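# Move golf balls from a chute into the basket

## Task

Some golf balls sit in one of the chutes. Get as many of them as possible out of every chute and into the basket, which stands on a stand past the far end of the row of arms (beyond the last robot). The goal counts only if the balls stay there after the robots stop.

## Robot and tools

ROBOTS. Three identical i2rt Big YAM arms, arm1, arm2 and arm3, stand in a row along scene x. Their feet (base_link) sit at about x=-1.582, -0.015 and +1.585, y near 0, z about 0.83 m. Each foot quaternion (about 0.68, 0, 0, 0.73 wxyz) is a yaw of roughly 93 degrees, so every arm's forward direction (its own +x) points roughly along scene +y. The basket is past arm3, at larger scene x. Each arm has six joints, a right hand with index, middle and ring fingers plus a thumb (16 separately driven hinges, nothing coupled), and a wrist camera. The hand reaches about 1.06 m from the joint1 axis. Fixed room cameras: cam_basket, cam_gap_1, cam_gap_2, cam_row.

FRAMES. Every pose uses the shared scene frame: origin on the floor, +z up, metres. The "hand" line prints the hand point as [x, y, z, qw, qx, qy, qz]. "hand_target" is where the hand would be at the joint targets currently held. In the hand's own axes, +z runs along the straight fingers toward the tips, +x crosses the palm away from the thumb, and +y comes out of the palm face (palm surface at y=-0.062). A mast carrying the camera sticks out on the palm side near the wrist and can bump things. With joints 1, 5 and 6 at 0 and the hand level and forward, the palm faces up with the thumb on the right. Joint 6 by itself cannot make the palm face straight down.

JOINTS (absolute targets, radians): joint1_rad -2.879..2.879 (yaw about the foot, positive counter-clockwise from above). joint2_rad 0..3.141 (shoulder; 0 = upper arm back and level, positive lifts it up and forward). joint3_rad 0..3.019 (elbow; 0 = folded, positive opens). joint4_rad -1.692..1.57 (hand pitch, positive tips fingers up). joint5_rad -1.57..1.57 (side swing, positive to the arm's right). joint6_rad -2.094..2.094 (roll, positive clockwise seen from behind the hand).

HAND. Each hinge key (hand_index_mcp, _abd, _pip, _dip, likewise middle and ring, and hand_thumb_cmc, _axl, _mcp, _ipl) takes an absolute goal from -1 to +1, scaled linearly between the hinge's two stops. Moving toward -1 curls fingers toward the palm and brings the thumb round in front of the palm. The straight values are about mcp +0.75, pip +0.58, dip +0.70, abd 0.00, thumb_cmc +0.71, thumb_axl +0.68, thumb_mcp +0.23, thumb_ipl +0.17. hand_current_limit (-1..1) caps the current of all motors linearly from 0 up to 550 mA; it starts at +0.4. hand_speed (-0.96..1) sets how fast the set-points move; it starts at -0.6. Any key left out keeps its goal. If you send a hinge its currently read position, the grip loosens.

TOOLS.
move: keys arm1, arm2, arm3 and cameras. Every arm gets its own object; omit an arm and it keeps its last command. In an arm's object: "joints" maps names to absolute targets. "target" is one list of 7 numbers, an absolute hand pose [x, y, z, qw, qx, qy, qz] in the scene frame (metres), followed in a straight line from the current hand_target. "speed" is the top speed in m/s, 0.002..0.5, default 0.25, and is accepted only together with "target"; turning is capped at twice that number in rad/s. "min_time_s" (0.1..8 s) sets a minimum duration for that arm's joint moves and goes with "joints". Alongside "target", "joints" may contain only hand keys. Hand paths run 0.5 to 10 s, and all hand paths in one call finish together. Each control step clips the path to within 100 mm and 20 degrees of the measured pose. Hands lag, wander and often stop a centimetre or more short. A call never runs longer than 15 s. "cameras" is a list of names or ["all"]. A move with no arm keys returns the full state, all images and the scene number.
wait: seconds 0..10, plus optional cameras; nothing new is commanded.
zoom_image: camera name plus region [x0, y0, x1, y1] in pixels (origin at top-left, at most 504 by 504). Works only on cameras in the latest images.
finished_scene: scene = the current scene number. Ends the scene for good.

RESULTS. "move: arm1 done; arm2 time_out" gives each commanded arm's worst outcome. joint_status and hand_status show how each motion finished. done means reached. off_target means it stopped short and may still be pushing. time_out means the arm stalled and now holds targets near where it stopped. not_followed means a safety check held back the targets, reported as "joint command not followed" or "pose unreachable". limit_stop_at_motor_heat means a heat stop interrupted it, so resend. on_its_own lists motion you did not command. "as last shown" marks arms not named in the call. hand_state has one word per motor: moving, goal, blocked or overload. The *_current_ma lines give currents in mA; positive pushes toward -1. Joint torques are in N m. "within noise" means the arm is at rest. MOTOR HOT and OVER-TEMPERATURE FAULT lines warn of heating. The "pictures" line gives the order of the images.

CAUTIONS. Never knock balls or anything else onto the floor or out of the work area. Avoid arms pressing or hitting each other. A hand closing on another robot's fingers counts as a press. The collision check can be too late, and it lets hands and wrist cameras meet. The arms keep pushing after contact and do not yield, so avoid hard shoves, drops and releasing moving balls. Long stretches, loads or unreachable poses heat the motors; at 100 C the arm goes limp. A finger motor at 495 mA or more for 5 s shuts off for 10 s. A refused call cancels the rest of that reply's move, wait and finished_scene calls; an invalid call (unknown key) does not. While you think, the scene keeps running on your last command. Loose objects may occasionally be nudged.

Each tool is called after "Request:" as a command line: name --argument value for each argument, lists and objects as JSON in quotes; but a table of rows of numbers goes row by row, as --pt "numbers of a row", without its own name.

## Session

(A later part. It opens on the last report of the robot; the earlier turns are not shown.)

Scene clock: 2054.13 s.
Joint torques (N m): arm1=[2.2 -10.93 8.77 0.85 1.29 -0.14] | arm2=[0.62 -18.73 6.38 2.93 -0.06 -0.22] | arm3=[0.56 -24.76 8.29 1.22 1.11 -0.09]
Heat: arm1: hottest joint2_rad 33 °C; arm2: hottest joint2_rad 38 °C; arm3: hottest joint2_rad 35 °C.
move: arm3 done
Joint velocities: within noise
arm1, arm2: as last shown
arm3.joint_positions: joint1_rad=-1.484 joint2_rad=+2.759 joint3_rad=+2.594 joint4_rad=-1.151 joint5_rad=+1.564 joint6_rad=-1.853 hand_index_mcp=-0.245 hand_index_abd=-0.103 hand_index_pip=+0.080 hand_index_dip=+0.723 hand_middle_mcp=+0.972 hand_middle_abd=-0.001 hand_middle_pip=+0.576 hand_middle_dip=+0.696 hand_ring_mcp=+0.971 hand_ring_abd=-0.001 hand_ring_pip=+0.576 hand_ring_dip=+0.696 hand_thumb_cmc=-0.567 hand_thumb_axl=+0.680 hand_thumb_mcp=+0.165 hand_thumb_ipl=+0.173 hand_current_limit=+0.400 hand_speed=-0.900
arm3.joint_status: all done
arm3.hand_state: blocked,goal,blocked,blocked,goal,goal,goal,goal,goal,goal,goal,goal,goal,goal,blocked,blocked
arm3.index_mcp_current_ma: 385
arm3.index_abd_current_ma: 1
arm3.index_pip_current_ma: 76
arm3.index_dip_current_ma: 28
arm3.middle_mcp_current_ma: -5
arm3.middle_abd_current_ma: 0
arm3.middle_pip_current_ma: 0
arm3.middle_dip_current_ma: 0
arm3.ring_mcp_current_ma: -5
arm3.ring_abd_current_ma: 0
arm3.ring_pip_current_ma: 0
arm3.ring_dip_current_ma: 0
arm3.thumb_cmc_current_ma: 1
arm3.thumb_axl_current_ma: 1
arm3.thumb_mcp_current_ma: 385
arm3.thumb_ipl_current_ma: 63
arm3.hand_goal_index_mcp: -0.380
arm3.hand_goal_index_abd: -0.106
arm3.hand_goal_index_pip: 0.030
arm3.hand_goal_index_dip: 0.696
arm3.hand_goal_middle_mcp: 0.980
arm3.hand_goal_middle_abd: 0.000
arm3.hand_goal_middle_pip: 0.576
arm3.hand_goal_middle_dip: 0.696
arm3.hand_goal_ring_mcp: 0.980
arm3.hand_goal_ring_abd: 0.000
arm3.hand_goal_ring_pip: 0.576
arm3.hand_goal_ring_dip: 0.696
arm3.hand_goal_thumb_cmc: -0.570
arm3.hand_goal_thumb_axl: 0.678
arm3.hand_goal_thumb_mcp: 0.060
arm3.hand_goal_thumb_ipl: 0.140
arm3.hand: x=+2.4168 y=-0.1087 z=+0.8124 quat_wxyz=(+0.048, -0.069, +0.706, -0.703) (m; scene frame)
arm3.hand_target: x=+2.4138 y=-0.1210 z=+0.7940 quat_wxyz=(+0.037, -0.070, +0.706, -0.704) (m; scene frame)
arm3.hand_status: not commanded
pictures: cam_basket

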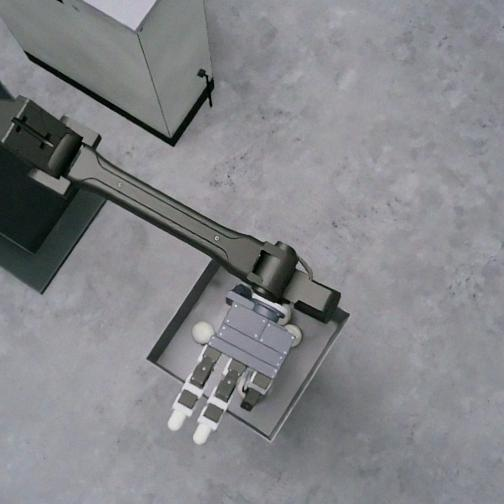

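Request:
move --arm3 '{"joints":{"joint3_rad":2.567,"joint4_rad":-1.115},"min_time_s":2}'

Request:
move --arm3 '{"joints":{"hand_speed":-0.6,"hand_index_mcp":-0.12,"hand_index_pip":0.062,"hand_thumb_mcp":0.3,"hand_thumb_ipl":0.168}}'

Request:
move --arm3 '{"joints":{"joint2_rad":2.68,"joint3_rad":2.78,"joint4_rad":-1.42},"min_time_s":3}' --cameras '["cam_basket"]'

Request:
move --arm3 '{"joints":{"joint1_rad":-1.4,"joint2_rad":1.9,"joint3_rad":2.25,"joint4_rad":-1.66},"min_time_s":5}' --cameras '["cam_basket"]'

Request:
zoom_image --camera "cam_basket" --region '[140, 230, 360, 450]'

Scene clock: 2059.27 s.
Joint torques (N m): arm1=[2.2 -11.05 8.77 0.85 1.29 -0.15] | arm2=[0.73 -18.78 6.35 2.92 -0.04 -0.22] | arm3=[0.26 -24.64 8.24 1.2 1.11 -0.08]
Heat: arm1: hottest joint2_rad 33 °C; arm2: hottest joint2_rad 38 °C; arm3: hottest joint2_rad 35 °C.
move: arm3 done
Joint velocities: within noise
arm1, arm2: as last shown
arm3.joint_positions: joint1_rad=-1.484 joint2_rad=+2.759 joint3_rad=+2.568 joint4_rad=-1.127 joint5_rad=+1.564 joint6_rad=-1.853 hand_index_mcp=-0.245 hand_index_abd=-0.103 hand_index_pip=+0.080 hand_index_dip=+0.723 hand_middle_mcp=+0.972 hand_middle_abd=-0.001 hand_middle_pip=+0.576 hand_middle_dip=+0.696 hand_ring_mcp=+0.971 hand_ring_abd=-0.001 hand_ring_pip=+0.576 hand_ring_dip=+0.696 hand_thumb_cmc=-0.567 hand_thumb_axl=+0.680 hand_thumb_mcp=+0.165 hand_thumb_ipl=+0.173 hand_current_limit=+0.400 hand_speed=-0.900
arm3.joint_status: all done
arm3.hand_state: blocked,goal,blocked,blocked,goal,goal,goal,goal,goal,goal,goal,goal,goal,goal,blocked,blocked
arm3.index_mcp_current_ma: 385
arm3.index_abd_current_ma: 1
arm3.index_pip_current_ma: 76
arm3.index_dip_current_ma: 28
arm3.middle_mcp_current_ma: -5
arm3.middle_abd_current_ma: 0
arm3.middle_pip_current_ma: 0
arm3.middle_dip_current_ma: 0
arm3.ring_mcp_current_ma: -5
arm3.ring_abd_current_ma: 0
arm3.ring_pip_current_ma: 0
arm3.ring_dip_current_ma: 0
arm3.thumb_cmc_current_ma: 1
arm3.thumb_axl_current_ma: 1
arm3.thumb_mcp_current_ma: 385
arm3.thumb_ipl_current_ma: 63
arm3.hand_goal_index_mcp: -0.380
arm3.hand_goal_index_abd: -0.106
arm3.hand_goal_index_pip: 0.030
arm3.hand_goal_index_dip: 0.696
arm3.hand_goal_middle_mcp: 0.980
arm3.hand_goal_middle_abd: 0.000
arm3.hand_goal_middle_pip: 0.576
arm3.hand_goal_middle_dip: 0.696
arm3.hand_goal_ring_mcp: 0.980
arm3.hand_goal_ring_abd: 0.000
arm3.hand_goal_ring_pip: 0.576
arm3.hand_goal_ring_dip: 0.696
arm3.hand_goal_thumb_cmc: -0.570
arm3.hand_goal_thumb_axl: 0.678
arm3.hand_goal_thumb_mcp: 0.060
arm3.hand_goal_thumb_ipl: 0.140
arm3.hand: x=+2.4149 y=-0.1090 z=+0.8028 quat_wxyz=(+0.048, -0.069, +0.706, -0.703) (m; scene frame)
arm3.hand_target: x=+2.4115 y=-0.1213 z=+0.7844 quat_wxyz=(+0.036, -0.071, +0.706, -0.704) (m; scene frame)
arm3.hand_status: not commanded
pictures: none

Scene clock: 2059.93 s.
Joint torques (N m): arm1=[2.26 -10.99 8.79 0.84 1.3 -0.15] | arm2=[0.85 -18.78 6.31 2.91 -0.07 -0.23] | arm3=[0.21 -24.64 8.23 1.2 1.11 -0.09]
Heat: arm1: hottest joint2_rad 33 °C; arm2: hottest joint2_rad 38 °C; arm3: hottest joint2_rad 35 °C.
move: arm3 done
Joint velocities: within noise
arm1, arm2: as last shown
arm3.joint_positions: joint1_rad=-1.484 joint2_rad=+2.759 joint3_rad=+2.568 joint4_rad=-1.127 joint5_rad=+1.564 joint6_rad=-1.853 hand_index_mcp=-0.129 hand_index_abd=-0.103 hand_index_pip=+0.065 hand_index_dip=+0.699 hand_middle_mcp=+0.972 hand_middle_abd=-0.001 hand_middle_pip=+0.576 hand_middle_dip=+0.696 hand_ring_mcp=+0.971 hand_ring_abd=-0.001 hand_ring_pip=+0.576 hand_ring_dip=+0.696 hand_thumb_cmc=-0.567 hand_thumb_axl=+0.680 hand_thumb_mcp=+0.297 hand_thumb_ipl=+0.170 hand_current_limit=+0.400 hand_speed=-0.600
arm3.joint_status: all done
arm3.hand_state: goal,goal,goal,goal,goal,goal,goal,goal,goal,goal,goal,goal,goal,goal,goal,goal
arm3.index_mcp_current_ma: -6
arm3.index_abd_current_ma: 1
arm3.index_pip_current_ma: 1
arm3.index_dip_current_ma: 1
arm3.middle_mcp_current_ma: -5
arm3.middle_abd_current_ma: 0
arm3.middle_pip_current_ma: 0
arm3.middle_dip_current_ma: 0
arm3.ring_mcp_current_ma: -5
arm3.ring_abd_current_ma: 0
arm3.ring_pip_current_ma: 0
arm3.ring_dip_current_ma: 0
arm3.thumb_cmc_current_ma: 1
arm3.thumb_axl_current_ma: 1
arm3.thumb_mcp_current_ma: -1
arm3.thumb_ipl_current_ma: 1
arm3.hand_goal_index_mcp: -0.120
arm3.hand_goal_index_abd: -0.106
arm3.hand_goal_index_pip: 0.062
arm3.hand_goal_index_dip: 0.696
arm3.hand_goal_middle_mcp: 0.980
arm3.hand_goal_middle_abd: 0.000
arm3.hand_goal_middle_pip: 0.576
arm3.hand_goal_middle_dip: 0.696
arm3.hand_goal_ring_mcp: 0.980
arm3.hand_goal_ring_abd: 0.000
arm3.hand_goal_ring_pip: 0.576
arm3.hand_goal_ring_dip: 0.696
arm3.hand_goal_thumb_cmc: -0.570
arm3.hand_goal_thumb_axl: 0.678
arm3.hand_goal_thumb_mcp: 0.300
arm3.hand_goal_thumb_ipl: 0.168
arm3.hand: x=+2.4149 y=-0.1090 z=+0.8028 quat_wxyz=(+0.048, -0.069, +0.706, -0.703) (m; scene frame)
arm3.hand_target: x=+2.4115 y=-0.1213 z=+0.7844 quat_wxyz=(+0.036, -0.071, +0.706, -0.704) (m; scene frame)
arm3.hand_status: not commanded
pictures: none

Scene clock: 2063.40 s.
Joint torques (N m): arm1=[2.2 -10.99 8.8 0.83 1.3 -0.14] | arm2=[0.85 -18.26 6.32 2.93 -0.06 -0.21] | arm3=[0.26 -29.57 12.49 0.31 1.13 -0.1]
Heat: arm1: hottest joint2_rad 33 °C; arm2: hottest joint2_rad 38 °C; arm3: hottest joint2_rad 35 °C.
move: arm3 done
Joint velocities: within noise
arm1, arm2: as last shown
arm3.joint_positions: joint1_rad=-1.484 joint2_rad=+2.707 joint3_rad=+2.731 joint4_rad=-1.412 joint5_rad=+1.564 joint6_rad=-1.853 hand_index_mcp=-0.129 hand_index_abd=-0.103 hand_index_pip=+0.065 hand_index_dip=+0.699 hand_middle_mcp=+0.972 hand_middle_abd=-0.001 hand_middle_pip=+0.576 hand_middle_dip=+0.696 hand_ring_mcp=+0.971 hand_ring_abd=-0.001 hand_ring_pip=+0.576 hand_ring_dip=+0.696 hand_thumb_cmc=-0.567 hand_thumb_axl=+0.680 hand_thumb_mcp=+0.297 hand_thumb_ipl=+0.170 hand_current_limit=+0.400 hand_speed=-0.600
arm3.joint_status: all done
arm3.hand_state: goal,goal,goal,goal,goal,goal,goal,goal,goal,goal,goal,goal,goal,goal,goal,goal
arm3.index_mcp_current_ma: -6
arm3.index_abd_current_ma: 1
arm3.index_pip_current_ma: 1
arm3.index_dip_current_ma: 1
arm3.middle_mcp_current_ma: -5
arm3.middle_abd_current_ma: 0
arm3.middle_pip_current_ma: 0
arm3.middle_dip_current_ma: 0
arm3.ring_mcp_current_ma: -5
arm3.ring_abd_current_ma: 0
arm3.ring_pip_current_ma: 0
arm3.ring_dip_current_ma: 0
arm3.thumb_cmc_current_ma: 1
arm3.thumb_axl_current_ma: 1
arm3.thumb_mcp_current_ma: -1
arm3.thumb_ipl_current_ma: 1
arm3.hand_goal_index_mcp: -0.120
arm3.hand_goal_index_abd: -0.106
arm3.hand_goal_index_pip: 0.062
arm3.hand_goal_index_dip: 0.696
arm3.hand_goal_middle_mcp: 0.980
arm3.hand_goal_middle_abd: 0.000
arm3.hand_goal_middle_pip: 0.576
arm3.hand_goal_middle_dip: 0.696
arm3.hand_goal_ring_mcp: 0.980
arm3.hand_goal_ring_abd: 0.000
arm3.hand_goal_ring_pip: 0.576
arm3.hand_goal_ring_dip: 0.696
arm3.hand_goal_thumb_cmc: -0.570
arm3.hand_goal_thumb_axl: 0.678
arm3.hand_goal_thumb_mcp: 0.300
arm3.hand_goal_thumb_ipl: 0.168
arm3.hand: x=+2.4060 y=-0.1105 z=+0.9010 quat_wxyz=(+0.023, -0.094, +0.703, -0.704) (m; scene frame)
arm3.hand_target: x=+2.4112 y=-0.1214 z=+0.9428 quat_wxyz=(+0.040, -0.067, +0.706, -0.704) (m; scene frame)
arm3.hand_status: not commanded
pictures: cam_basket

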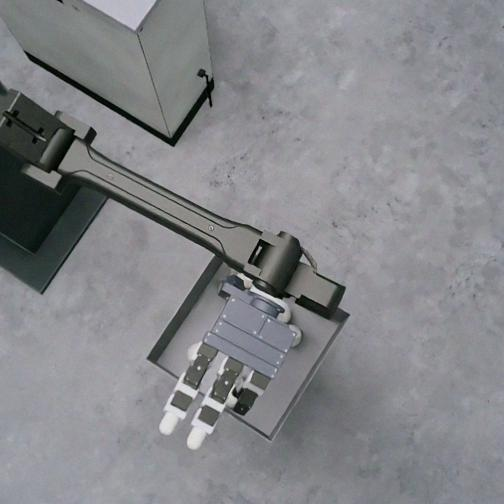

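Scene clock: 2069.07 s.
Joint torques (N m): arm1=[2.2 -10.99 8.8 0.84 1.29 -0.14] | arm2=[0.97 -18.49 6.31 2.93 -0.05 -0.2] | arm3=[2.43 -20.01 7.92 0.42 1.12 -0.09]
Heat: arm1: hottest joint2_rad 33 °C; arm2: hottest joint2_rad 38 °C; arm3: hottest joint2_rad 35 °C.
move: arm3 done
Joint velocities: within noise
arm1: as last shown
arm2.joint_positions: joint1_rad=-1.476 joint2_rad=+2.360 joint3_rad=+1.676 joint4_rad=+0.797 joint5_rad=-0.002 joint6_rad=+0.122 hand_index_mcp=+0.759 hand_index_abd=+0.003 hand_index_pip=+0.576 hand_index_dip=+0.694 hand_middle_mcp=+0.758 hand_middle_abd=-0.003 hand_middle_pip=+0.576 hand_middle_dip=+0.694 hand_ring_mcp=+0.759 hand_ring_abd=+0.003 hand_ring_pip=+0.576 hand_ring_dip=+0.693 hand_thumb_cmc=+0.723 hand_thumb_axl=+0.677 hand_thumb_mcp=+0.226 hand_thumb_ipl=+0.168 hand_current_limit=+0.400 hand_speed=-0.850
arm2.joint_status: not commanded
arm2.hand_state: goal,goal,goal,goal,goal,goal,goal,goal,goal,goal,goal,goal,goal,goal,goal,goal
arm2.index_mcp_current_ma: 43
arm2.index_abd_current_ma: 11
arm2.index_pip_current_ma: -1
arm2.index_dip_current_ma: -10
arm2.middle_mcp_current_ma: 38
arm2.middle_abd_current_ma: -11
arm2.middle_pip_current_ma: -1
arm2.middle_dip_current_ma: -10
arm2.ring_mcp_current_ma: 43
arm2.ring_abd_current_ma: 11
arm2.ring_pip_current_ma: -1
arm2.ring_dip_current_ma: -12
arm2.thumb_cmc_current_ma: 41
arm2.thumb_axl_current_ma: -4
arm2.thumb_mcp_current_ma: -2
arm2.thumb_ipl_current_ma: -2
arm2.hand_goal_index_mcp: 0.750
arm2.hand_goal_index_abd: 0.000
arm2.hand_goal_index_pip: 0.576
arm2.hand_goal_index_dip: 0.696
arm2.hand_goal_middle_mcp: 0.750
arm2.hand_goal_middle_abd: 0.000
arm2.hand_goal_middle_pip: 0.576
arm2.hand_goal_middle_dip: 0.696
arm2.hand_goal_ring_mcp: 0.750
arm2.hand_goal_ring_abd: 0.000
arm2.hand_goal_ring_pip: 0.576
arm2.hand_goal_ring_dip: 0.696
arm2.hand_goal_thumb_cmc: 0.714
arm2.hand_goal_thumb_axl: 0.678
arm2.hand_goal_thumb_mcp: 0.226
arm2.hand_goal_thumb_ipl: 0.168
arm2.hand: x=+0.8548 y=+0.0692 z=+1.0378 quat_wxyz=(+0.449, +0.468, +0.481, +0.590) (m; scene frame)
arm2.hand_target: x=+0.8541 y=+0.0574 z=+1.0353 quat_wxyz=(+0.459, +0.467, +0.476, +0.587) (m; scene frame)
arm2.hand_status: not commanded
arm3.joint_positions: joint1_rad=-1.415 joint2_rad=+1.918 joint3_rad=+2.252 joint4_rad=-1.652 joint5_rad=+1.564 joint6_rad=-1.853 hand_index_mcp=-0.129 hand_index_abd=-0.103 hand_index_pip=+0.065 hand_index_dip=+0.699 hand_middle_mcp=+0.972 hand_middle_abd=-0.001 hand_middle_pip=+0.576 hand_middle_dip=+0.696 hand_ring_mcp=+0.971 hand_ring_abd=-0.001 hand_ring_pip=+0.576 hand_ring_dip=+0.696 hand_thumb_cmc=-0.568 hand_thumb_axl=+0.680 hand_thumb_mcp=+0.297 hand_thumb_ipl=+0.170 hand_current_limit=+0.400 hand_speed=-0.600
arm3.joint_status: all done
arm3.hand_state: goal,goal,goal,goal,goal,goal,goal,goal,goal,goal,goal,goal,goal,goal,goal,goal
arm3.index_mcp_current_ma: -6
arm3.index_abd_current_ma: 1
arm3.index_pip_current_ma: 1
arm3.index_dip_current_ma: 1
arm3.middle_mcp_current_ma: -5
arm3.middle_abd_current_ma: 0
arm3.middle_pip_current_ma: 0
arm3.middle_dip_current_ma: 0
arm3.ring_mcp_current_ma: -5
arm3.ring_abd_current_ma: 0
arm3.ring_pip_current_ma: 0
arm3.ring_dip_current_ma: 0
arm3.thumb_cmc_current_ma: 1
arm3.thumb_axl_current_ma: 1
arm3.thumb_mcp_current_ma: -1
arm3.thumb_ipl_current_ma: 1
arm3.hand_goal_index_mcp: -0.120
arm3.hand_goal_index_abd: -0.106
arm3.hand_goal_index_pip: 0.062
arm3.hand_goal_index_dip: 0.696
arm3.hand_goal_middle_mcp: 0.980
arm3.hand_goal_middle_abd: 0.000
arm3.hand_goal_middle_pip: 0.576
arm3.hand_goal_middle_dip: 0.696
arm3.hand_goal_ring_mcp: 0.980
arm3.hand_goal_ring_abd: 0.000
arm3.hand_goal_ring_pip: 0.576
arm3.hand_goal_ring_dip: 0.696
arm3.hand_goal_thumb_cmc: -0.570
arm3.hand_goal_thumb_axl: 0.678
arm3.hand_goal_thumb_mcp: 0.300
arm3.hand_goal_thumb_ipl: 0.168
arm3.hand: x=+2.2233 y=-0.0974 z=+1.2550 quat_wxyz=(+0.072, -0.094, +0.703, -0.701) (m; scene frame)
arm3.hand_target: x=+2.2164 y=-0.0903 z=+1.2645 quat_wxyz=(+0.077, -0.098, +0.702, -0.701) (m; scene frame)
arm3.hand_status: not commanded
pictures: cam_basket

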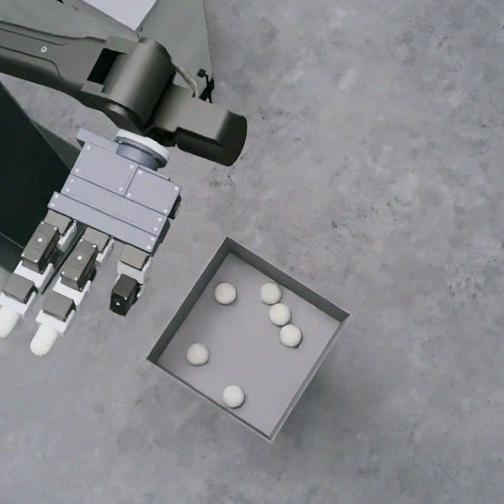

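Scaled by 2.291.

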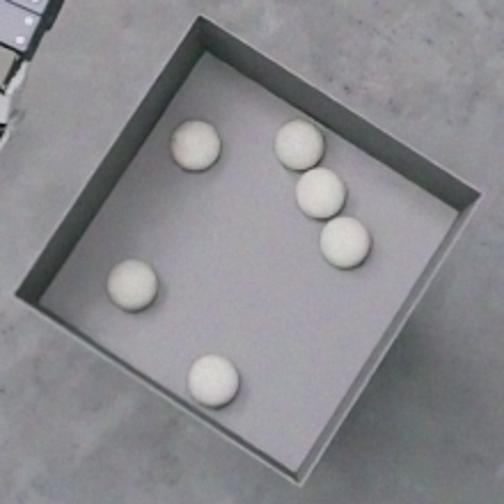

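Request:
finished_scene --scene 2

The scene is finished: the task was done.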